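# Seat one blank on the fixture's locating pins

## Task

Get a single blank seated over both locating pins of the fixture so it rests flat on the rest pads, while the second blank stays off the fixture entirely.

## Robot and tools

Robot: two UR7e-style arms on one table. left_arm carries a two-finger parallel gripper (Robotiq 2F-85 type); right_arm carries a switchable magnet gripper. Calibrated bases in the scene frame: left_arm at (+0.044, +0.386, +0.013) m, right_arm at (+0.039, -0.389, +0.013) m, both turned only slightly about z. Wrist cameras: cam_left_wrist and cam_right_wrist, each 896x504 pixels.

Frames. Scene frame: origin at table-top height halfway between the nominal bases, +z up, +x away from the robot over the table, left_arm on the +y side (image left/right is unrelated). Every hand pose, velocity, target and offset of an arm is expressed in that arm's own base frame. Rotations turn about the Hand target position. Printed positions and orientations may be off by a few centimetres, more at long reach.

End effectors. left_arm's reported point lies midway between the pads when they are shut; fingers point along the gripper's +z and close along its y. Fingertips extend about 19 mm past that point when closed, 6 mm when fully open. right_arm's reported point is the centre of the round magnet face, with z pointing out of the face. The face is a 48 mm rubber ring around a 31 mm steel centre recessed 1 mm. A flat steel part covering the centre is held with roughly 120 N; pull halves at 1.5 mm gap and is near 9 % at 5 mm. A light part may leap to the face from about 10 mm once the magnet is on.

execute_actions(actions, cameras). actions is a list of actions; each action is a list of 1 to 15 rows; each row is 16 numbers, all in [-1, 1], covering both arms in this order: left dx, dy, dz, rx, ry, rz, gripper position, force_limit, speed, then right dx, dy, dz, rx, ry, rz, magnet. One row lasts 1/30 s; if fewer than 15 rows are given the final row repeats to fill the action (0.5 s). The six pose numbers per arm are an offset from that arm's Hand target as it stood when the action began (not from the previous row), in the arm's base axes; 1.0 equals 0.6 m of translation or 180 degrees, rx/ry/rz forming one rotation vector. Because each new action starts from the updated Hand target, repeating an offset keeps moving. All six zeros re-request the current Hand target. Gripper numbers are absolute settings: position +1 fully open (85 mm), about -0.8 pads touching, -1 squeezes until blocked; force_limit sets motor effort; speed -1 is about 20 mm/s, 0 about 85, +1 about 150 (both start at +1). Magnet: 1 on, 0 off (anything above 0.01 is on), takes about 0.1 s and persists. To keep a gripper or magnet unchanged, repeat its last value; 0 is a real command. cameras picks images: omitted or ["all"] gives all, [] gives none. An empty actions list just reports state.

move(target, speed, blend, stop_force, zero, blocking, cameras). target is one 16-number row or a list of up to 15 rows in the same layout; every row's offsets count from the same starting Hand targets. speed is path top speed in m/s, 0.002 to 3.6 (default 0.25), turning capped at twice that in rad/s; one value or one per target. blend in metres rounds corners between listed targets. stop_force, 3 to 120 N, ends an arm's path when its wrist sensor feels that much push against the travel direction; unreliable when the end effector rotates, and omit it when backing away from a contact. zero (default true, only with stop_force) re-zeros the sensor first. blocking=false returns after 0.5 s while motion continues (not allowed with stop_force). The result adds a move: line with the outcome (done, off_target, moving, held, fault) and any limits (paced = pose clipped, held = steps withheld). Paths ignore obstacles and the other arm; steer wide of an arm's own base.

wait(seconds 0 to 10) lets time pass; stop brakes a running move; zoom_image(camera, region [x0, y0, x1, y1], at most 504x504 px) enlarges part of the latest image; zero_wrist_force(arm) re-zeros that sensor; read_manual gives licence text; finished_scene(scene 1 to 3) ends the scene irreversibly, so only call it once the blank sits stably without help.

Result lines: end_effector_position (m), end_effector_quat_wxyz, velocities, Hand target (last commanded pose after clipping; next offsets start here), Joint positions, Joint torques (total drive output, not contact), Wrist force and Wrist torque in the tool's own axes plus a peak line, "within noise" when joints are still. Gripper: object_status 0 moving, 1 blocked while opening, 2 blocked while closing (a real grip), 3 reached the requested opening; position_measured in counts (3 open, 78 about 60 mm, 130 about 40 mm, 180 about 20 mm, 230 shut). Magnet: magnet_out, magnet_back, part_present (1 when steel is strongly attracted).

Cautions. Orientation commands are clipped to 32 degrees from the measured one each step. Arms are stiff: aiming even slightly beyond a firm contact, especially with the magnet face, can trigger a stop; aim just short. About 150 N of outside force, or wrist torque near 26.3 N m, freezes the arm for 10 s. Never let the two arms collide. Avoid dropping or flinging parts, releasing while moving, slamming, squeezing a part that is still supported, and anything leaving the table. Long holds or stretched poses heat motors; watch for MOTOR HOT.

Each tool is called after "Emit:" by a JSON object that holds its "fn" and its "kwargs".

## Session

Emit:
{"fn": "execute_actions", "kwargs": {"actions": []}}

Scene clock: 0.00 s.
left_arm: end_effector_position=(+0.3139, +0.5306, +0.1246) position_measured=3 object_status=3 end_effector_quat_wxyz=(-0.005, +0.903, -0.400, +0.159) | right_arm: end_effector_position=(+0.5281, -0.0226, +0.2145) magnet_out=0 magnet_back=1 part_present=0 end_effector_quat_wxyz=(+0.714, -0.583, -0.365, -0.130)
Joint positions: left_arm=[0.947 -1.194 1.72 -2.175 -1.881 -1.372] | right_arm=[-0.542 -0.853 1.328 -0.408 -0.922 -2.351]
Joint velocities: within noise
Joint torques (N m): no reading
Motor temperatures (°C): left_arm=[33 24 31 29 42 30] | right_arm=[38 36 33 47 37 45]
Wrist force (N): no reading
Wrist torque (N m): no reading
Wrist force, peak (N): no reading
Hand target: left_arm +0.3139, +0.5306, +0.1246; -0.005, +0.903, -0.400, +0.159 | right_arm +0.5281, -0.0226, +0.2145; +0.714, -0.583, -0.365, -0.130

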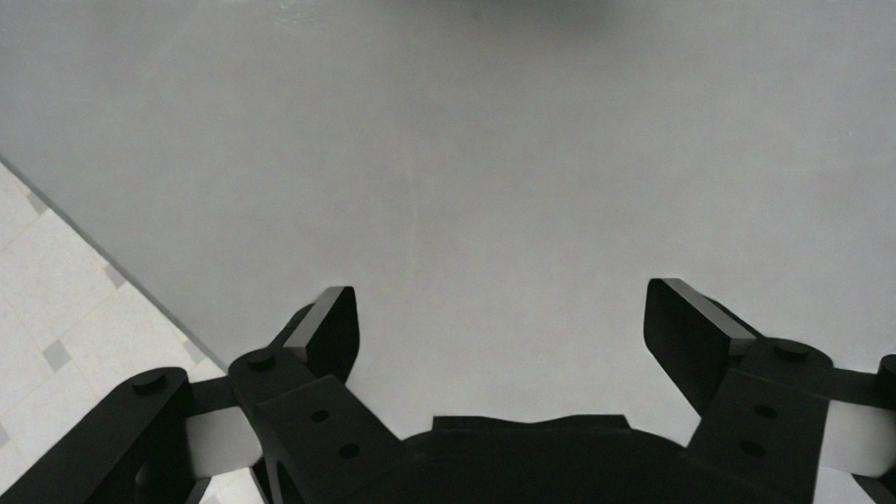

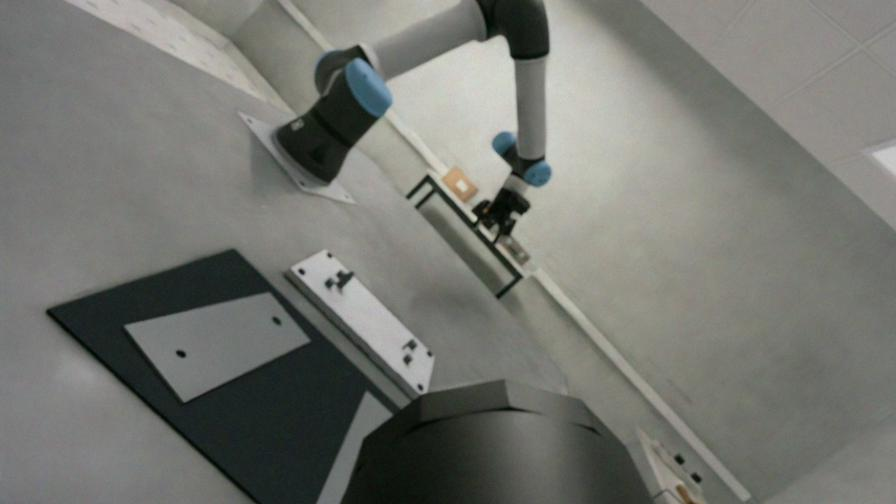

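Emit:
{"fn": "move", "kwargs": {"target": [0,0,0,0,0,0,1,1,1,-0.213,0.4,0.39,-0.480,-0.192,0,0], "speed": 0.6}}

Scene clock: 2.53 s.
left_arm: end_effector_position=(+0.3139, +0.5306, +0.1246) position_measured=3 object_status=3 end_effector_quat_wxyz=(-0.005, +0.903, -0.400, +0.159) | right_arm: end_effector_position=(+0.4004, +0.2174, +0.4485) magnet_out=0 magnet_back=1 part_present=0 end_effector_quat_wxyz=(+0.000, +0.847, +0.531, +0.001)
Joint positions: left_arm=[0.947 -1.194 1.72 -2.175 -1.881 -1.372] | right_arm=[0.2 -1.692 1.533 -1.413 -1.57 -0.92]
Joint velocities: within noise
Joint torques (N m): left_arm=[1.93 -40.43 -21.79 -3.15 -0.36 0.26] | right_arm=[7.86 -9.99 -33.77 -0.79 -1.42 1.59]
Motor temperatures (°C): left_arm=[33 24 31 29 42 30] | right_arm=[38 36 33 47 37 45]
Wrist force (N): left_arm=[0.2 -0.1 -0.3] | right_arm=[1.4 -1.1 -0.4]
Wrist torque (N m): left_arm=[-0.02 -0.03 0.00] | right_arm=[0.03 -0.14 -0.19]
Wrist force, peak (N): left_arm=[0.2 0.1 -0.3] | right_arm=[2.2 -1.7 -1.4]
Hand target: left_arm +0.3139, +0.5306, +0.1246; -0.005, +0.903, -0.400, +0.159 | right_arm +0.4003, +0.2174, +0.4485; +0.000, +0.847, +0.531, +0.000
Off the commanded pose: left_arm 0.000 m, 0 deg | right_arm 0.000 m, 0 deg.
move: done

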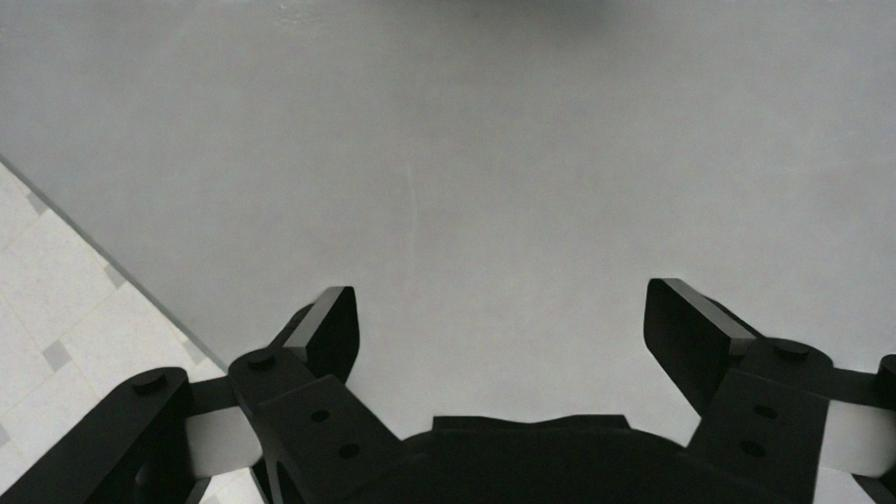

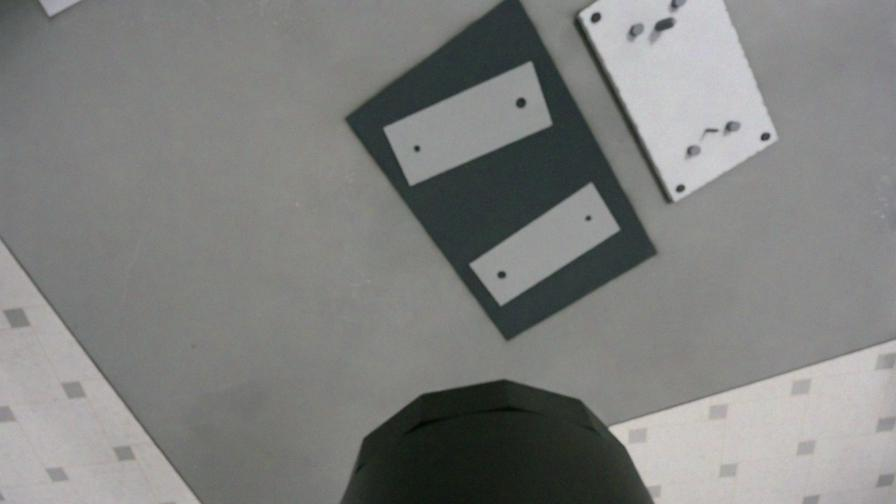

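Emit:
{"fn": "zoom_image", "kwargs": {"camera": "cam_right_wrist", "region": [340, 0, 660, 340]}}

Emit:
{"fn": "zoom_image", "kwargs": {"camera": "cam_right_wrist", "region": [560, 0, 800, 210]}}

Scaled by 1.482 from the camera's 896x504 image, which has a finer 1280x720 frame.

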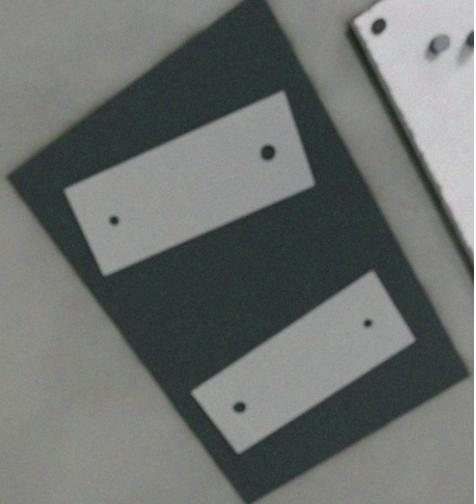

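Scaled by 2.100 from the camera's 896x504 image, which has a finer 1280x720 frame.

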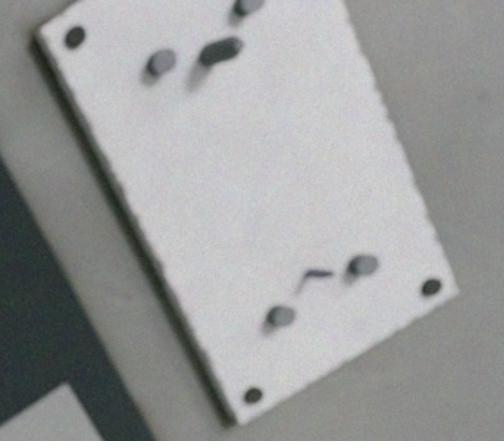

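Emit:
{"fn": "move", "kwargs": {"target": [0,0,0,0,0,0,1,1,1,0.007,0.013,-0.481,0,0,0.134,0], "speed": 0.4, "cameras": ["cam_right_wrist"]}}

Scene clock: 5.33 s.
left_arm: end_effector_position=(+0.3139, +0.5306, +0.1246) position_measured=3 object_status=3 end_effector_quat_wxyz=(-0.005, +0.903, -0.400, +0.159) | right_arm: end_effector_position=(+0.4045, +0.2252, +0.1600) magnet_out=0 magnet_back=1 part_present=0 end_effector_quat_wxyz=(+0.000, +0.718, +0.697, +0.000)
Joint positions: left_arm=[0.947 -1.194 1.72 -2.175 -1.881 -1.372] | right_arm=[0.216 -1.512 2.135 -2.194 -1.57 -1.325]
Joint velocities: within noise
Joint torques (N m): left_arm=[3.51 -40.13 -19.93 -2.57 -0.01 0.97] | right_arm=[8.21 -14.4 -11.78 -4.62 1.29 -2.03]
Motor temperatures (°C): left_arm=[33 24 31 29 42 30] | right_arm=[38 36 33 47 37 45]
Wrist force (N): left_arm=[0.3 0.2 0.0] | right_arm=[1.6 -0.9 -0.4]
Wrist torque (N m): left_arm=[0.03 -0.05 0.00] | right_arm=[0.04 -0.19 -0.27]
Wrist force, peak (N): left_arm=[0.2 0.2 -0.3] | right_arm=[1.5 -0.9 -2.4]
Hand target: left_arm +0.3139, +0.5306, +0.1246; -0.005, +0.903, -0.400, +0.159 | right_arm +0.4045, +0.2252, +0.1599; +0.000, +0.717, +0.697, +0.000
Off the commanded pose: left_arm 0.000 m, 0 deg | right_arm 0.000 m, 0 deg.
move: done
Images, in order (width x height): cam_right_wrist 896x504.

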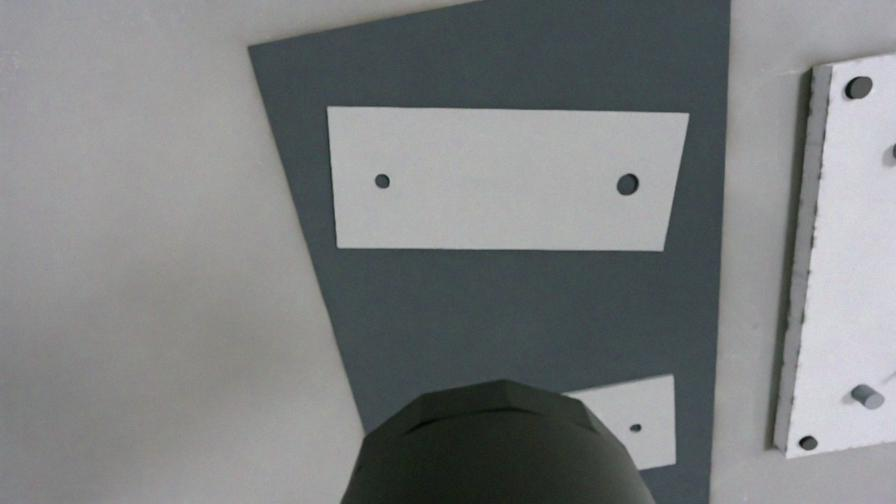

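Emit:
{"fn": "zoom_image", "kwargs": {"camera": "cam_right_wrist", "region": [320, 90, 700, 270]}}

Emit:
{"fn": "move", "kwargs": {"target": [0,0,0,0,0,0,1,1,1,0.074,0.308,0.03,0,0,0.5,0], "speed": 0.4, "cameras": ["cam_right_wrist"]}}

Scaled by 1.326 from the camera's 896x504 image, which has a finer 1280x720 frame.

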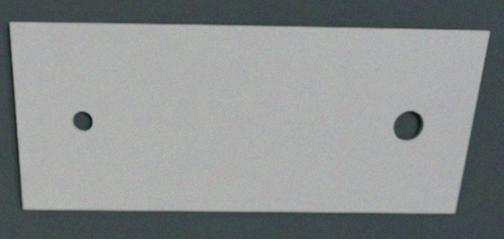

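Scene clock: 8.17 s.
left_arm: end_effector_position=(+0.3139, +0.5306, +0.1246) position_measured=3 object_status=3 end_effector_quat_wxyz=(-0.005, +0.903, -0.400, +0.159) | right_arm: end_effector_position=(+0.4489, +0.4100, +0.1779) magnet_out=0 magnet_back=1 part_present=0 end_effector_quat_wxyz=(+0.000, +0.015, +1.000, +0.000)
Joint positions: left_arm=[0.947 -1.194 1.72 -2.175 -1.881 -1.372] | right_arm=[0.519 -1.216 1.707 -2.062 -1.57 -2.593]
Joint velocities: within noise
Joint torques (N m): left_arm=[4.72 -37.95 -19.6 -2.32 0.35 1.34] | right_arm=[7.59 -27.04 -32.67 -1.18 1.33 -2.06]
Motor temperatures (°C): left_arm=[33 24 31 29 42 30] | right_arm=[38 36 33 47 37 45]
Wrist force (N): left_arm=[0.1 0.0 -0.1] | right_arm=[1.9 -0.6 -0.5]
Wrist torque (N m): left_arm=[0.00 -0.01 0.00] | right_arm=[0.07 -0.19 -0.25]
Wrist force, peak (N): left_arm=[0.1 0.1 -0.4] | right_arm=[1.9 -1.0 -0.7]
Hand target: left_arm +0.3139, +0.5306, +0.1246; -0.005, +0.903, -0.400, +0.159 | right_arm +0.4489, +0.4100, +0.1779; +0.000, +0.015, +1.000, +0.000
Off the commanded pose: left_arm 0.000 m, 0 deg | right_arm 0.000 m, 0 deg.
move: done
Images, in order (width x height): cam_right_wrist 896x504.

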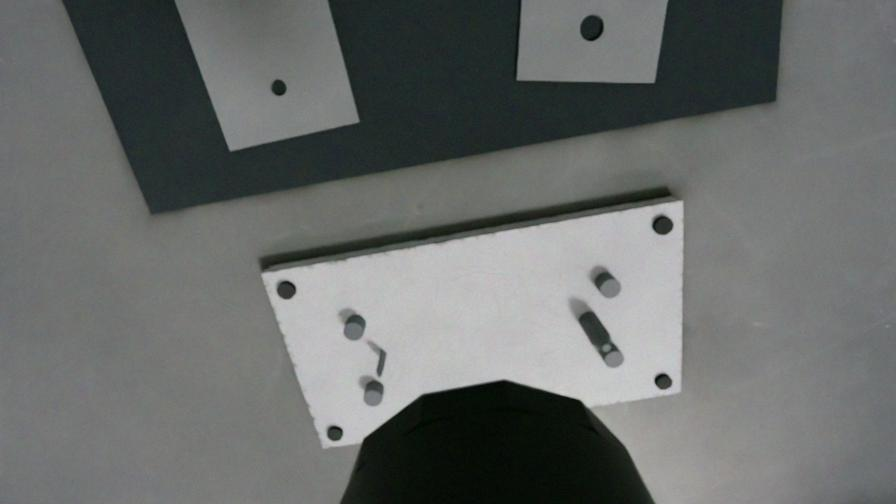

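Emit:
{"fn": "move", "kwargs": {"target": [0,0,0,0,0,0,1,1,1,0.008,0.1,0,0,0,0,0], "speed": 0.4, "cameras": ["cam_right_wrist"]}}

Emit:
{"fn": "zoom_image", "kwargs": {"camera": "cam_right_wrist", "region": [320, 90, 700, 270]}}

Scene clock: 9.40 s.
left_arm: end_effector_position=(+0.3139, +0.5306, +0.1246) position_measured=3 object_status=3 end_effector_quat_wxyz=(-0.005, +0.903, -0.400, +0.159) | right_arm: end_effector_position=(+0.4537, +0.4700, +0.1779) magnet_out=0 magnet_back=1 part_present=0 end_effector_quat_wxyz=(+0.000, +0.015, +1.000, +0.000)
Joint positions: left_arm=[0.947 -1.194 1.72 -2.175 -1.881 -1.372] | right_arm=[0.597 -1.119 1.563 -2.016 -1.57 -2.515]
Joint velocities: within noise
Joint torques (N m): left_arm=[4.96 -37.22 -19.04 -2.3 0.53 1.48] | right_arm=[7.19 -32.46 -33.07 -0.9 -1.54 1.63]
Motor temperatures (°C): left_arm=[33 24 31 29 42 30] | right_arm=[38 36 33 47 37 45]
Wrist force (N): left_arm=[0.2 0.0 -0.2] | right_arm=[1.8 -0.8 -0.2]
Wrist torque (N m): left_arm=[-0.01 -0.02 0.00] | right_arm=[0.04 -0.19 -0.27]
Wrist force, peak (N): left_arm=[0.1 -0.1 -0.4] | right_arm=[2.0 -1.8 -0.6]
Hand target: left_arm +0.3139, +0.5306, +0.1246; -0.005, +0.903, -0.400, +0.159 | right_arm +0.4537, +0.4700, +0.1779; +0.000, +0.015, +1.000, +0.000
Off the commanded pose: left_arm 0.000 m, 0 deg | right_arm 0.000 m, 0 deg.
move: done
Images, in order (width x height): cam_right_wrist 896x504.

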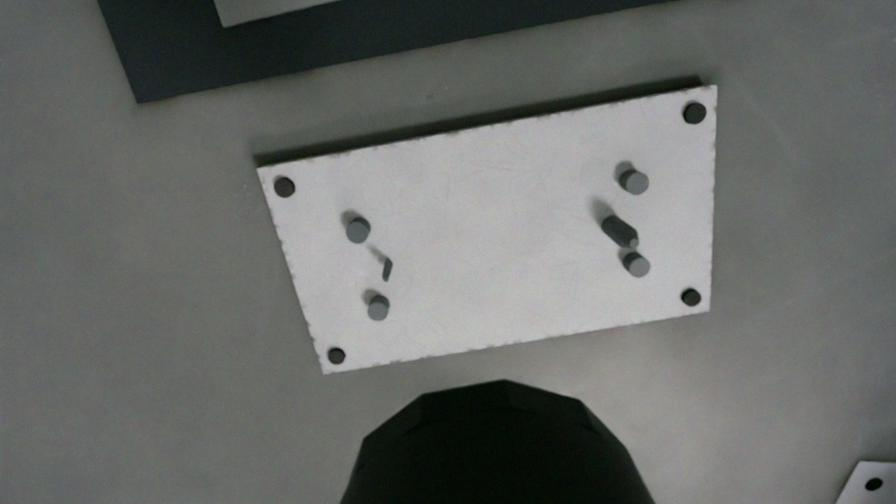

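Scaled by 1.326 from the camera's 896x504 image, which has a finer 1280x720 frame.

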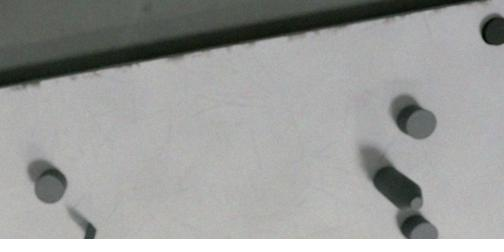

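Emit:
{"fn": "zoom_image", "kwargs": {"camera": "cam_right_wrist", "region": [330, 200, 430, 330]}}

Emit:
{"fn": "zoom_image", "kwargs": {"camera": "cam_right_wrist", "region": [570, 150, 670, 290]}}

Scaled by 3.877 from the camera's 896x504 image, which has a finer 1280x720 frame.

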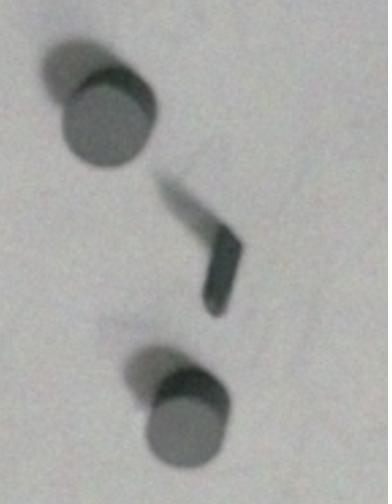

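Scaled by 3.600 from the camera's 896x504 image, which has a finer 1280x720 frame.

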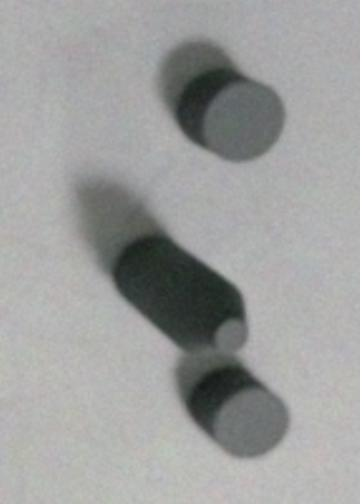

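Emit:
{"fn": "move", "kwargs": {"target": [0,0,0,0,0,0,1,1,1,0.042,0.168,0,0,0,0,0], "speed": 0.4, "cameras": ["cam_right_wrist"]}}

Emit:
{"fn": "zoom_image", "kwargs": {"camera": "cam_right_wrist", "region": [380, 20, 480, 120]}}

Scene clock: 11.33 s.
left_arm: end_effector_position=(+0.3139, +0.5306, +0.1246) position_measured=3 object_status=3 end_effector_quat_wxyz=(-0.005, +0.903, -0.400, +0.159) | right_arm: end_effector_position=(+0.4789, +0.5708, +0.1779) magnet_out=0 magnet_back=1 part_present=0 end_effector_quat_wxyz=(+0.000, +0.015, +1.000, +0.000)
Joint positions: left_arm=[0.947 -1.194 1.72 -2.175 -1.881 -1.372] | right_arm=[0.693 -0.911 1.227 -1.888 -1.57 -2.419]
Joint velocities: within noise
Joint torques (N m): left_arm=[6.8 -36.44 -17.44 -1.96 0.2 1.55] | right_arm=[7.95 -40.24 -34.39 -0.83 -1.59 1.82]
Motor temperatures (°C): left_arm=[33 24 31 29 42 30] | right_arm=[38 36 33 47 37 45]
Wrist force (N): left_arm=[0.0 0.1 -0.3] | right_arm=[1.8 -0.6 -0.2]
Wrist torque (N m): left_arm=[0.03 0.00 0.00] | right_arm=[0.08 -0.22 -0.22]
Wrist force, peak (N): left_arm=[0.4 0.1 -0.2] | right_arm=[2.0 -2.4 -0.1]
Hand target: left_arm +0.3139, +0.5306, +0.1246; -0.005, +0.903, -0.400, +0.159 | right_arm +0.4789, +0.5708, +0.1779; +0.000, +0.015, +1.000, +0.000
Off the commanded pose: left_arm 0.000 m, 0 deg | right_arm 0.000 m, 0 deg.
move: done
Images, in order (width x height): cam_right_wrist 896x504.

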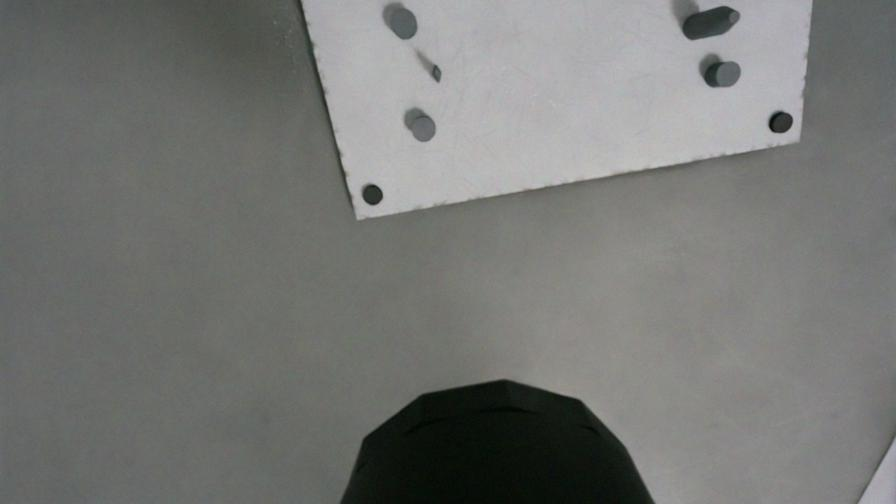

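Scaled by 5.040 from the camera's 896x504 image, which has a finer 1280x720 frame.

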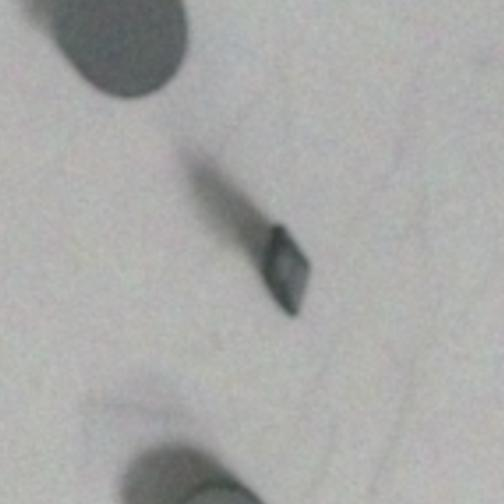

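Emit:
{"fn": "move", "kwargs": {"target": [0,0,0,0,0,0,1,1,1,-0.2093,-0.0287,0,0,0,0,0], "speed": 0.4, "cameras": ["cam_right_wrist"]}}

Emit:
{"fn": "zoom_image", "kwargs": {"camera": "cam_right_wrist", "region": [380, 20, 480, 120]}}

Scene clock: 14.87 s.
left_arm: end_effector_position=(+0.3139, +0.5306, +0.1246) position_measured=3 object_status=3 end_effector_quat_wxyz=(-0.005, +0.903, -0.400, +0.159) | right_arm: end_effector_position=(+0.3534, +0.5536, +0.1779) magnet_out=0 magnet_back=1 part_present=0 end_effector_quat_wxyz=(+0.000, +0.015, +1.000, +0.000)
Joint positions: left_arm=[0.947 -1.194 1.72 -2.175 -1.881 -1.372] | right_arm=[0.798 -1.111 1.551 -2.011 -1.57 -2.314]
Joint velocities: within noise
Joint torques (N m): left_arm=[8.81 -35.3 -16.32 -1.77 0.4 1.42] | right_arm=[7.34 -48.18 -12.65 -4.68 0.86 1.66]
Motor temperatures (°C): left_arm=[33 24 31 29 42 30] | right_arm=[38 36 33 47 37 45]
Wrist force (N): left_arm=[-0.2 0.0 -0.2] | right_arm=[1.9 -1.1 0.1]
Wrist torque (N m): left_arm=[0.01 0.03 0.00] | right_arm=[0.04 -0.24 -0.26]
Wrist force, peak (N): left_arm=[0.1 0.3 -0.5] | right_arm=[3.6 -1.4 0.1]
Hand target: left_arm +0.3139, +0.5306, +0.1246; -0.005, +0.903, -0.400, +0.159 | right_arm +0.3534, +0.5536, +0.1779; +0.000, +0.015, +1.000, +0.000
Off the commanded pose: left_arm 0.000 m, 0 deg | right_arm 0.000 m, 0 deg.
move: done
Images, in order (width x height): cam_right_wrist 896x504.

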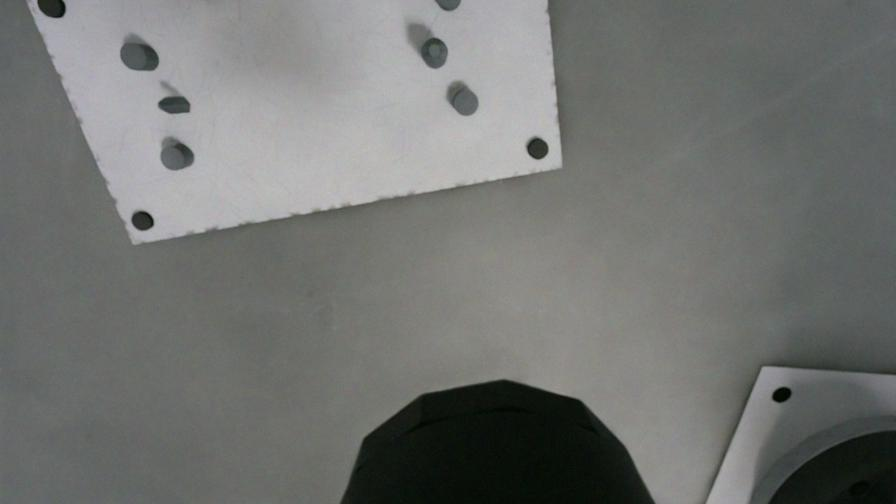

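Scaled by 5.040 from the camera's 896x504 image, which has a finer 1280x720 frame.

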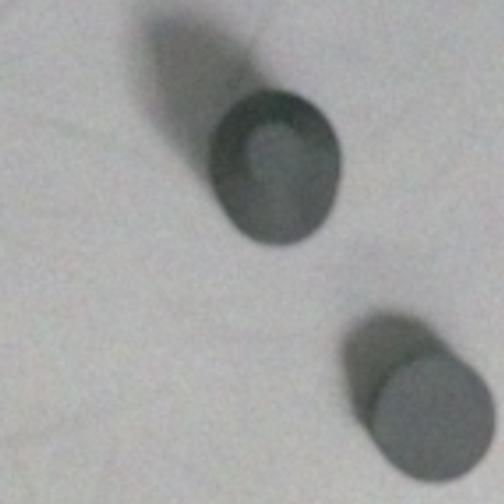

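Emit:
{"fn": "move", "kwargs": {"target": [[0,0,0,0,0,0,1,1,1,0.1698,-0.3808,0,0,0,-0.5,0],[0,0,0,0,0,0,1,1,1,0.1698,-0.3808,-0.13,0,0,-0.5,0]], "speed": 0.4, "cameras": ["cam_right_wrist"]}}

Emit:
{"fn": "zoom_image", "kwargs": {"camera": "cam_right_wrist", "region": [380, 20, 480, 120]}}

Emit:
{"fn": "move", "kwargs": {"target": [0,0,0,0,0,0,1,1,1,0.0068,-0.205,0,0,0,0,0], "speed": 0.4, "cameras": ["cam_right_wrist"]}}

Emit:
{"fn": "zoom_image", "kwargs": {"camera": "cam_right_wrist", "region": [380, 20, 480, 120]}}

Scene clock: 18.87 s.
left_arm: end_effector_position=(+0.3139, +0.5306, +0.1246) position_measured=3 object_status=3 end_effector_quat_wxyz=(-0.005, +0.903, -0.400, +0.159) | right_arm: end_effector_position=(+0.4552, +0.3251, +0.1000) magnet_out=0 magnet_back=1 part_present=0 end_effector_quat_wxyz=(+0.000, +0.718, +0.697, +0.000)
Joint positions: left_arm=[0.947 -1.194 1.72 -2.175 -1.881 -1.372] | right_arm=[0.379 -1.207 1.937 -2.302 -1.57 -1.162]
Joint velocities: within noise
Joint torques (N m): left_arm=[11.08 -33.08 -17.37 -1.48 0.61 1.51] | right_arm=[7.5 -27.11 -9.66 -4.71 1.1 1.53]
Motor temperatures (°C): left_arm=[33 24 31 29 42 30] | right_arm=[38 36 33 47 37 44]
Wrist force (N): left_arm=[0.1 0.0 0.0] | right_arm=[1.7 -0.9 -0.5]
Wrist torque (N m): left_arm=[0.01 -0.02 0.00] | right_arm=[0.07 -0.22 -0.21]
Wrist force, peak (N): left_arm=[0.0 -0.1 -0.5] | right_arm=[1.6 -0.9 -2.8]
Hand target: left_arm +0.3139, +0.5306, +0.1246; -0.005, +0.903, -0.400, +0.159 | right_arm +0.4552, +0.3251, +0.0999; +0.000, +0.717, +0.697, +0.000
Off the commanded pose: left_arm 0.000 m, 0 deg | right_arm 0.000 m, 0 deg.
move: done
Images, in order (width x height): cam_right_wrist 896x504.

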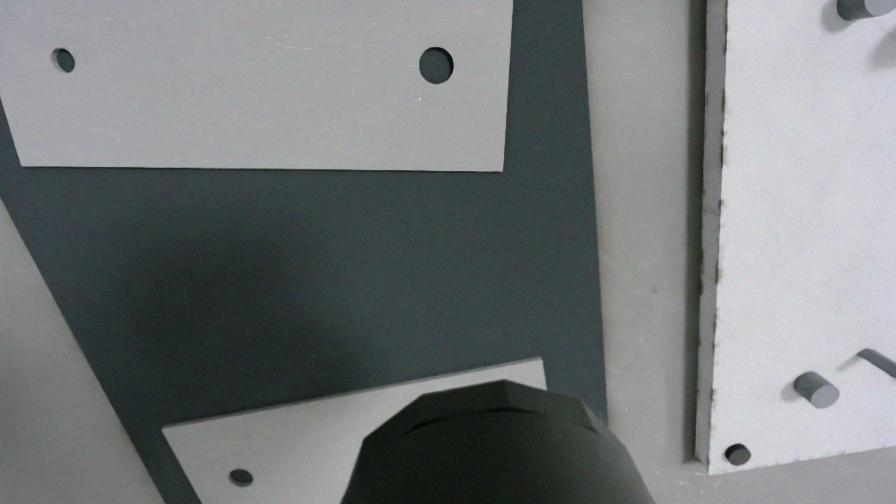

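Scaled by 5.040 from the camera's 896x504 image, which has a finer 1280x720 frame.

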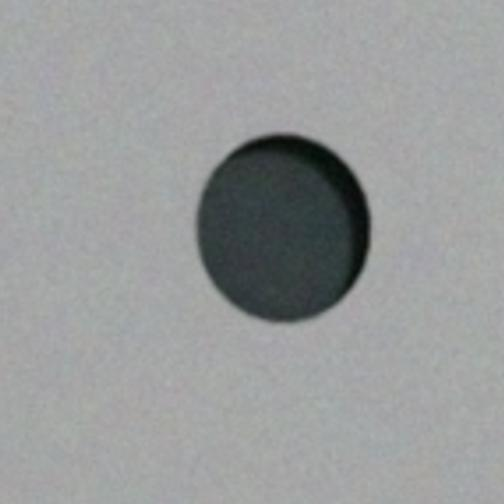

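Scene clock: 19.97 s.
left_arm: end_effector_position=(+0.3139, +0.5306, +0.1246) position_measured=3 object_status=3 end_effector_quat_wxyz=(-0.005, +0.903, -0.400, +0.159) | right_arm: end_effector_position=(+0.4593, +0.2023, +0.0999) magnet_out=0 magnet_back=1 part_present=0 end_effector_quat_wxyz=(+0.000, +0.717, +0.697, +0.000) end_effector_velocity=(+0.001, -0.001, +0.001) end_effector_angular_velocity=(+0.001, -0.003, +0.002)
Joint positions: left_arm=[0.947 -1.194 1.72 -2.175 -1.881 -1.372] | right_arm=[0.146 -1.32 2.101 -2.353 -1.57 -1.395]
Joint velocities: left_arm=[within noise] | right_arm=[-0.003 -0.002 0 -0.001 0.001 -0.005]
Joint torques (N m): left_arm=[10.6 -34.3 -16.89 -1.35 0.48 1.48] | right_arm=[-7.33 -35.89 -9.93 -4.61 1.5 -1.83]
Motor temperatures (°C): left_arm=[33 24 31 29 42 30] | right_arm=[38 36 33 47 37 44]
Wrist force (N): left_arm=[0.1 0.1 -0.1] | right_arm=[1.6 -1.0 -0.4]
Wrist torque (N m): left_arm=[0.02 -0.02 0.00] | right_arm=[0.05 -0.21 -0.29]
Wrist force, peak (N): left_arm=[0.2 0.3 -0.3] | right_arm=[3.5 -0.9 -0.4]
Hand target: left_arm +0.3139, +0.5306, +0.1246; -0.005, +0.903, -0.400, +0.159 | right_arm +0.4593, +0.2021, +0.0999; +0.000, +0.717, +0.697, +0.000
Off the commanded pose: left_arm 0.000 m, 0 deg | right_arm 0.000 m, 0 deg.
move: done
Images, in order (width x height): cam_right_wrist 896x504.

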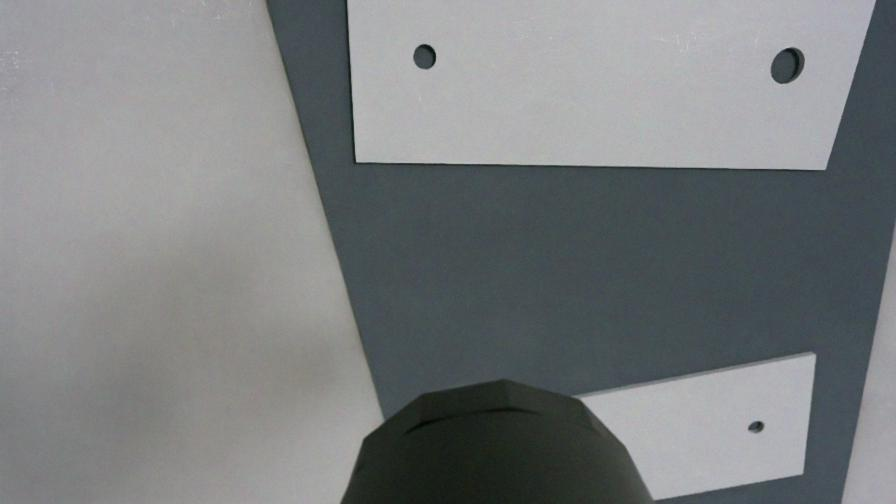

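Scaled by 5.040 from the camera's 896x504 image, which has a finer 1280x720 frame.

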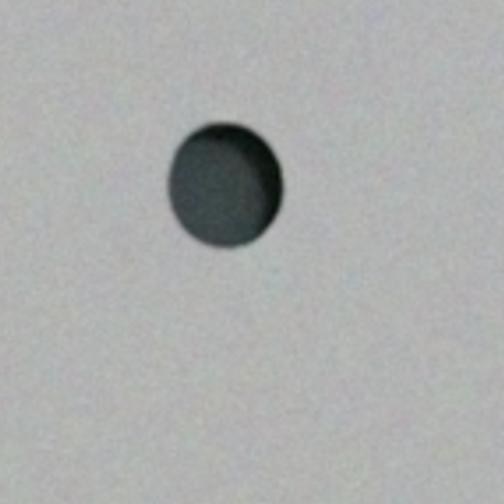

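Emit:
{"fn": "move", "kwargs": {"target": [[0,0,0,0,0,0,1,1,1,0,0,0.12,0,0,0.05,0],[0,0,0,0,0,0,1,1,1,-0.1977,0.5707,0.12,0,0,0.562,0],[0,0,0,0,0,0,1,1,1,-0.1977,0.5707,0.0333,0,0,0.562,0]], "speed": 0.4, "blend": 0.03, "cameras": ["cam_right_wrist"]}}

Emit:
{"fn": "zoom_image", "kwargs": {"camera": "cam_right_wrist", "region": [380, 20, 480, 120]}}

Emit:
{"fn": "move", "kwargs": {"target": [0,0,0,0,0,0,1,1,1,0.2067,0.0435,0,0,0,0,0], "speed": 0.4, "cameras": ["cam_right_wrist"]}}

Emit:
{"fn": "zoom_image", "kwargs": {"camera": "cam_right_wrist", "region": [380, 20, 480, 120]}}

Scene clock: 23.60 s.
left_arm: end_effector_position=(+0.3139, +0.5306, +0.1246) position_measured=3 object_status=3 end_effector_quat_wxyz=(-0.005, +0.903, -0.400, +0.159) | right_arm: end_effector_position=(+0.3407, +0.5445, +0.1200) magnet_out=0 magnet_back=1 part_present=0 end_effector_quat_wxyz=(+0.000, -0.082, +0.997, +0.000)
Joint positions: left_arm=[0.947 -1.194 1.72 -2.175 -1.881 -1.372] | right_arm=[0.802 -1.074 1.663 -2.16 -1.57 -2.504]
Joint velocities: within noise
Joint torques (N m): left_arm=[13.01 -32.99 -17.02 -1.44 0.55 1.33] | right_arm=[7.89 -32.8 -11.85 -4.65 -1.01 -2.13]
Motor temperatures (°C): left_arm=[33 24 31 29 42 30] | right_arm=[38 36 33 47 37 44]
Wrist force (N): left_arm=[0.1 0.1 -0.1] | right_arm=[2.0 -1.0 -0.2]
Wrist torque (N m): left_arm=[0.02 -0.01 0.00] | right_arm=[0.01 -0.25 -0.22]
Wrist force, peak (N): left_arm=[0.0 0.1 -0.5] | right_arm=[2.0 0.1 -2.2]
Hand target: left_arm +0.3139, +0.5306, +0.1246; -0.005, +0.903, -0.400, +0.159 | right_arm +0.3407, +0.5446, +0.1199; +0.000, -0.083, +0.997, +0.000
Off the commanded pose: left_arm 0.000 m, 0 deg | right_arm 0.000 m, 0 deg.
move: done; blend cut to 0.026 m at target 2
Images, in order (width x height): cam_right_wrist 896x504.

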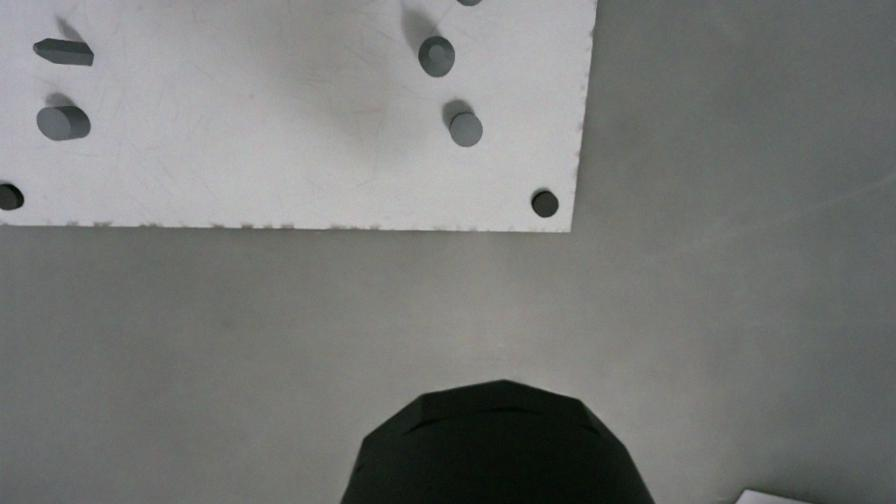

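Scaled by 5.040 from the camera's 896x504 image, which has a finer 1280x720 frame.

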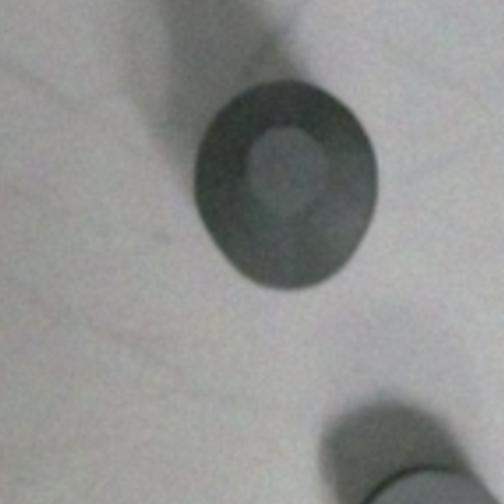

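Scene clock: 24.80 s.
left_arm: end_effector_position=(+0.3139, +0.5306, +0.1246) position_measured=3 object_status=3 end_effector_quat_wxyz=(-0.005, +0.903, -0.400, +0.159) | right_arm: end_effector_position=(+0.4647, +0.5706, +0.1199) magnet_out=0 magnet_back=1 part_present=0 end_effector_quat_wxyz=(+0.000, -0.083, +0.997, +0.000)
Joint positions: left_arm=[0.947 -1.194 1.72 -2.175 -1.881 -1.372] | right_arm=[0.705 -0.878 1.331 -2.023 -1.57 -2.602]
Joint velocities: within noise
Joint torques (N m): left_arm=[12.87 -33.85 -17.63 -1.39 0.45 1.36] | right_arm=[-8.73 -42.35 -31.85 -0.95 -1.44 -1.99]
Motor temperatures (°C): left_arm=[33 24 31 29 42 30] | right_arm=[38 36 33 47 37 44]
Wrist force (N): left_arm=[0.3 0.1 -0.3] | right_arm=[1.8 -1.0 0.0]
Wrist torque (N m): left_arm=[0.01 -0.04 0.00] | right_arm=[0.04 -0.16 -0.26]
Wrist force, peak (N): left_arm=[0.3 0.1 -0.3] | right_arm=[4.1 -1.1 -0.2]
Hand target: left_arm +0.3139, +0.5306, +0.1246; -0.005, +0.903, -0.400, +0.159 | right_arm +0.4647, +0.5707, +0.1199; +0.000, -0.083, +0.997, +0.000
Off the commanded pose: left_arm 0.000 m, 0 deg | right_arm 0.000 m, 0 deg.
move: done
Images, in order (width x height): cam_right_wrist 896x504.

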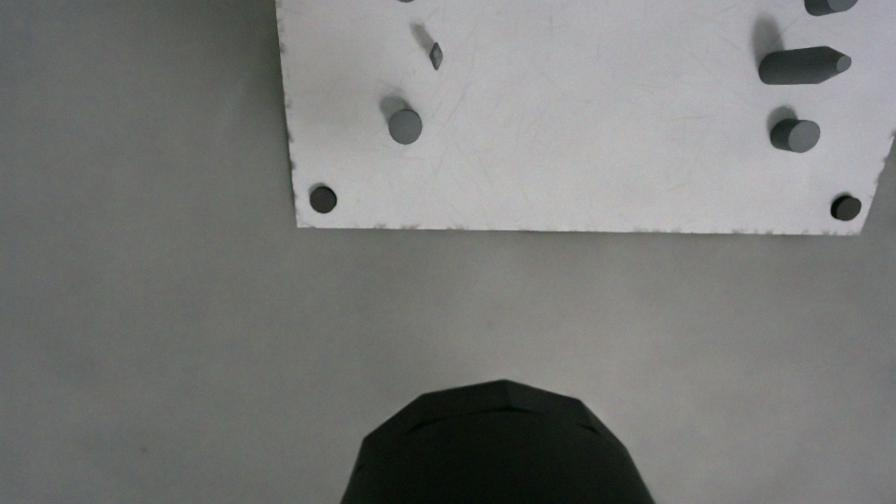

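Scaled by 5.040 from the camera's 896x504 image, which has a finer 1280x720 frame.

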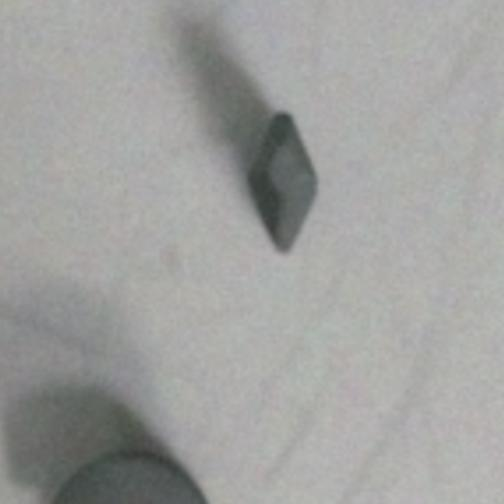

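Emit:
{"fn": "move", "kwargs": {"target": [[0,0,0,0,0,0,1,1,1,0,0,0.1,0,0,-0.05,0],[0,0,0,0,0,0,1,1,1,-0.1162,-0.5278,0.1,0,0,-0.562,0],[0,0,0,0,0,0,1,1,1,-0.1162,-0.5278,-0.18,0,0,-0.562,0]], "speed": 0.4, "blend": 0.03, "cameras": ["cam_right_wrist"]}}

Emit:
{"fn": "move", "kwargs": {"target": [0,0,0,0,0,0,1,1,1,0,0,-0.05,0,0,0,0], "speed": 0.01, "stop_force": 4, "cameras": ["cam_right_wrist"]}}

Scene clock: 29.00 s.
left_arm: end_effector_position=(+0.3139, +0.5306, +0.1246) position_measured=3 object_status=3 end_effector_quat_wxyz=(-0.005, +0.903, -0.400, +0.159) | right_arm: end_effector_position=(+0.3950, +0.2540, +0.0120) magnet_out=0 magnet_back=1 part_present=0 end_effector_quat_wxyz=(+0.000, +0.717, +0.697, +0.000)
Joint positions: left_arm=[0.947 -1.194 1.72 -2.175 -1.881 -1.372] | right_arm=[0.283 -1.176 2.25 -2.646 -1.57 -1.258]
Joint velocities: within noise
Joint torques (N m): left_arm=[13.98 -32.44 -18.07 -1.61 0.35 1.35] | right_arm=[8.75 -19.69 -22.46 -4.9 1.23 1.75]
Motor temperatures (°C): left_arm=[33 24 31 29 42 30] | right_arm=[38 36 33 47 37 44]
Wrist force (N): left_arm=[0.1 0.2 -0.2] | right_arm=[1.8 -0.8 -0.4]
Wrist torque (N m): left_arm=[0.03 -0.02 0.00] | right_arm=[0.08 -0.24 -0.25]
Wrist force, peak (N): left_arm=[0.3 0.3 -0.3] | right_arm=[1.0 -0.7 -2.8]
Hand target: left_arm +0.3139, +0.5306, +0.1246; -0.005, +0.903, -0.400, +0.159 | right_arm +0.3950, +0.2540, +0.0119; +0.000, +0.717, +0.697, +0.000
Off the commanded pose: left_arm 0.000 m, 0 deg | right_arm 0.000 m, 0 deg.
move: done
Images, in order (width x height): cam_right_wrist 896x504.

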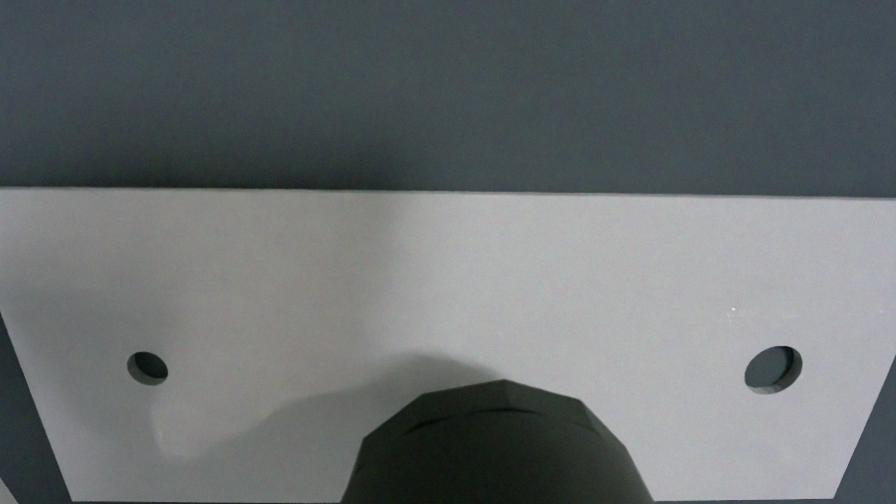

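Scene clock: 32.17 s.
left_arm: end_effector_position=(+0.3139, +0.5306, +0.1246) position_measured=3 object_status=3 end_effector_quat_wxyz=(-0.005, +0.903, -0.400, +0.159) | right_arm: end_effector_position=(+0.3950, +0.2540, -0.0082) magnet_out=0 magnet_back=1 part_present=0 end_effector_quat_wxyz=(+0.000, +0.717, +0.697, +0.000)
Joint positions: left_arm=[0.947 -1.194 1.72 -2.175 -1.881 -1.372] | right_arm=[0.283 -1.121 2.256 -2.706 -1.57 -1.258]
Joint velocities: within noise
Joint torques (N m): left_arm=[13.33 -32.88 -17.09 -1.57 0.36 1.37] | right_arm=[6.61 -37.15 -17.02 -1.11 0.39 1.75]
Motor temperatures (°C): left_arm=[33 24 31 29 41 30] | right_arm=[38 36 32 47 37 44]
Wrist force (N): left_arm=[0.1 0.0 -0.2] | right_arm=[2.2 0.2 -4.3]
Wrist torque (N m): left_arm=[0.00 -0.01 0.00] | right_arm=[0.07 -0.30 -0.27]
Wrist force, peak (N): left_arm=[0.1 0.0 -0.5] | right_arm=[-1.5 -8.5 -36.4]
Hand target: left_arm +0.3139, +0.5306, +0.1246; -0.005, +0.903, -0.400, +0.159 | right_arm +0.3950, +0.2540, -0.0082; +0.000, +0.717, +0.697, +0.000 (not the last commanded pose)
Off the commanded pose: left_arm 0.000 m, 0 deg | right_arm 0.010 m, 0 deg.
move: contact (right_arm)
Images, in order (width x height): cam_right_wrist 896x504.

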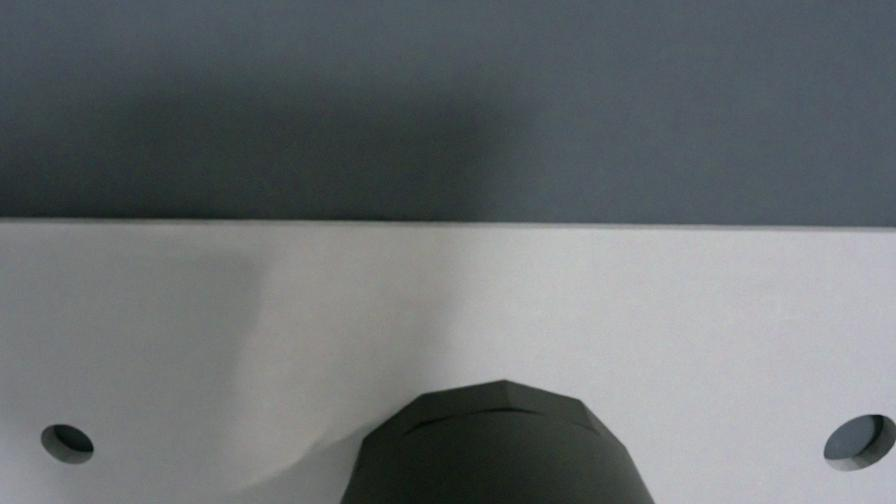

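Emit:
{"fn": "execute_actions", "kwargs": {"actions": [[[0,0,0,0,0,0,1,1,1,0,0,0,0,0,0,1]]], "cameras": []}}

Emit:
{"fn": "move", "kwargs": {"target": [0,0,0,0,0,0,1,1,1,0,0,0.18,0,0,0,1], "speed": 0.15, "cameras": ["cam_right_wrist"]}}

Scene clock: 32.97 s.
left_arm: end_effector_position=(+0.3139, +0.5306, +0.1246) position_measured=3 object_status=3 end_effector_quat_wxyz=(-0.005, +0.903, -0.400, +0.159) | right_arm: end_effector_position=(+0.3950, +0.2540, -0.0082) magnet_out=1 magnet_back=0 part_present=1 end_effector_quat_wxyz=(+0.000, +0.717, +0.697, +0.000)
Joint positions: left_arm=[0.947 -1.194 1.72 -2.175 -1.881 -1.372] | right_arm=[0.283 -1.121 2.256 -2.706 -1.57 -1.258]
Joint velocities: within noise
Joint torques (N m): left_arm=[11.77 -34.17 -18.98 -1.52 0.53 1.4] | right_arm=[5.79 -35.24 -21.28 -2.9 0.55 1.39]
Motor temperatures (°C): left_arm=[33 24 31 29 41 30] | right_arm=[38 36 32 47 37 44]
Wrist force (N): left_arm=[0.2 0.0 -0.2] | right_arm=[2.0 -0.9 1.2]
Wrist torque (N m): left_arm=[0.00 -0.03 0.00] | right_arm=[0.03 -0.26 -0.26]
Wrist force, peak (N): left_arm=[0.3 -0.1 -0.3] | right_arm=[2.1 0.1 -4.6]
Hand target: left_arm +0.3139, +0.5306, +0.1246; -0.005, +0.903, -0.400, +0.159 | right_arm +0.3950, +0.2540, -0.0082; +0.000, +0.717, +0.697, +0.000
Off the commanded pose: left_arm 0.000 m, 0 deg | right_arm 0.000 m, 0 deg.
No camera images: "cameras" was empty.

Scene clock: 34.37 s.
left_arm: end_effector_position=(+0.3139, +0.5306, +0.1246) position_measured=3 object_status=3 end_effector_quat_wxyz=(-0.005, +0.903, -0.400, +0.159) | right_arm: end_effector_position=(+0.3950, +0.2540, +0.0998) magnet_out=1 magnet_back=0 part_present=1 end_effector_quat_wxyz=(+0.000, +0.717, +0.697, +0.000)
Joint positions: left_arm=[0.947 -1.194 1.72 -2.175 -1.881 -1.372] | right_arm=[0.283 -1.385 2.19 -2.376 -1.57 -1.258]
Joint velocities: within noise
Joint torques (N m): left_arm=[13.1 -33.14 -19.39 -1.44 0.43 1.49] | right_arm=[-8.85 -34.62 -29.01 -1.03 -0.56 -1.92]
Motor temperatures (°C): left_arm=[33 24 31 29 41 30] | right_arm=[38 36 32 47 37 44]
Wrist force (N): left_arm=[0.1 0.1 -0.4] | right_arm=[1.9 -0.9 2.2]
Wrist torque (N m): left_arm=[0.02 -0.02 0.00] | right_arm=[0.05 -0.25 -0.23]
Wrist force, peak (N): left_arm=[0.2 0.3 -0.3] | right_arm=[1.8 -1.2 2.8]
Hand target: left_arm +0.3139, +0.5306, +0.1246; -0.005, +0.903, -0.400, +0.159 | right_arm +0.3950, +0.2540, +0.0998; +0.000, +0.717, +0.697, +0.000
Off the commanded pose: left_arm 0.000 m, 0 deg | right_arm 0.000 m, 0 deg.
move: done
Images, in order (width x height): cam_right_wrist 896x504.

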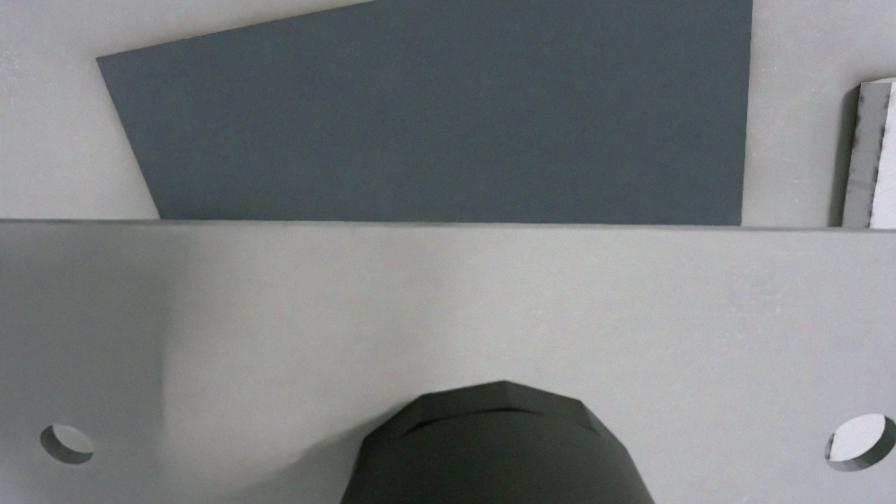

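Emit:
{"fn": "move", "kwargs": {"target": [[0,0,0,0,0,0,1,1,1,0.0458,0.404,0,0,0,0.561,1],[0,0,0,0,0,0,1,1,1,0.0458,0.404,-0.067,0,0,0.561,1]], "speed": 0.3, "cameras": ["cam_right_wrist"]}}

Emit:
{"fn": "zoom_image", "kwargs": {"camera": "cam_right_wrist", "region": [780, 380, 896, 504]}}

Scene clock: 38.43 s.
left_arm: end_effector_position=(+0.3139, +0.5306, +0.1246) position_measured=3 object_status=3 end_effector_quat_wxyz=(-0.005, +0.903, -0.400, +0.159) | right_arm: end_effector_position=(+0.4225, +0.4964, +0.0598) magnet_out=1 magnet_back=0 part_present=1 end_effector_quat_wxyz=(+0.000, -0.081, +0.997, +0.000)
Joint positions: left_arm=[0.947 -1.194 1.72 -2.175 -1.881 -1.372] | right_arm=[0.659 -0.97 1.678 -2.279 -1.57 -2.644]
Joint velocities: within noise
Joint torques (N m): left_arm=[13.27 -33.5 -17.15 -1.45 0.33 1.35] | right_arm=[5.84 -36.7 -11.25 -5.05 0.96 -1.91]
Motor temperatures (°C): left_arm=[33 24 31 29 41 30] | right_arm=[38 36 32 47 37 44]
Wrist force (N): left_arm=[0.2 0.1 -0.1] | right_arm=[1.7 -1.1 1.8]
Wrist torque (N m): left_arm=[0.02 -0.03 0.00] | right_arm=[0.01 -0.22 -0.23]
Wrist force, peak (N): left_arm=[0.0 0.2 -0.4] | right_arm=[1.6 -1.0 3.4]
Hand target: left_arm +0.3139, +0.5306, +0.1246; -0.005, +0.903, -0.400, +0.159 | right_arm +0.4225, +0.4964, +0.0596; +0.000, -0.081, +0.997, +0.000
Off the commanded pose: left_arm 0.000 m, 0 deg | right_arm 0.000 m, 0 deg.
move: done
Images, in order (width x height): cam_right_wrist 896x504.

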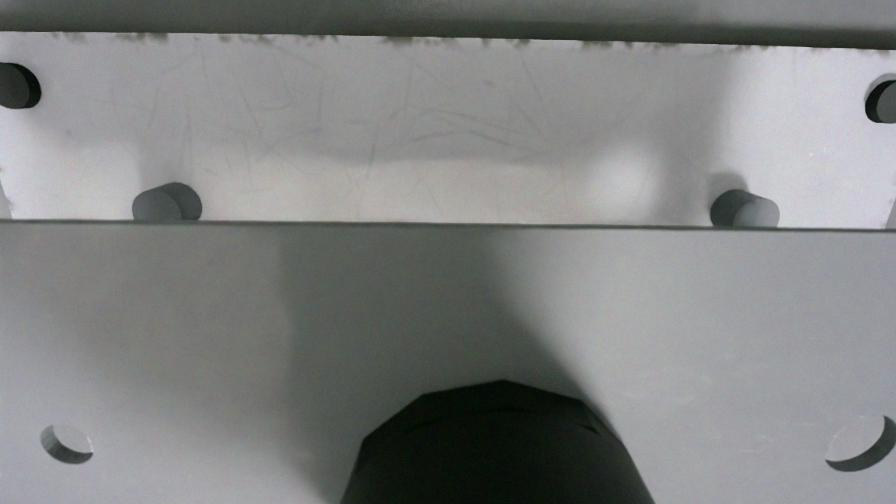

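Scaled by 4.065 from the camera's 896x504 image, which has a finer 1280x720 frame.

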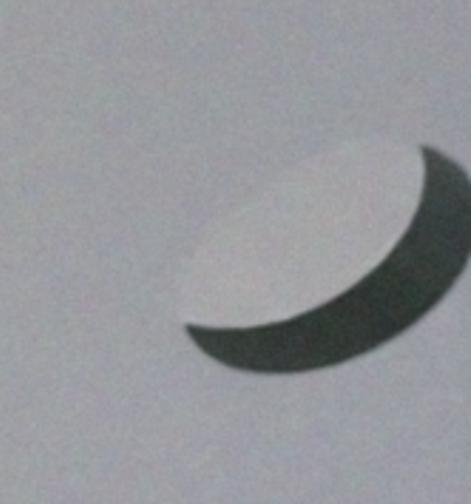

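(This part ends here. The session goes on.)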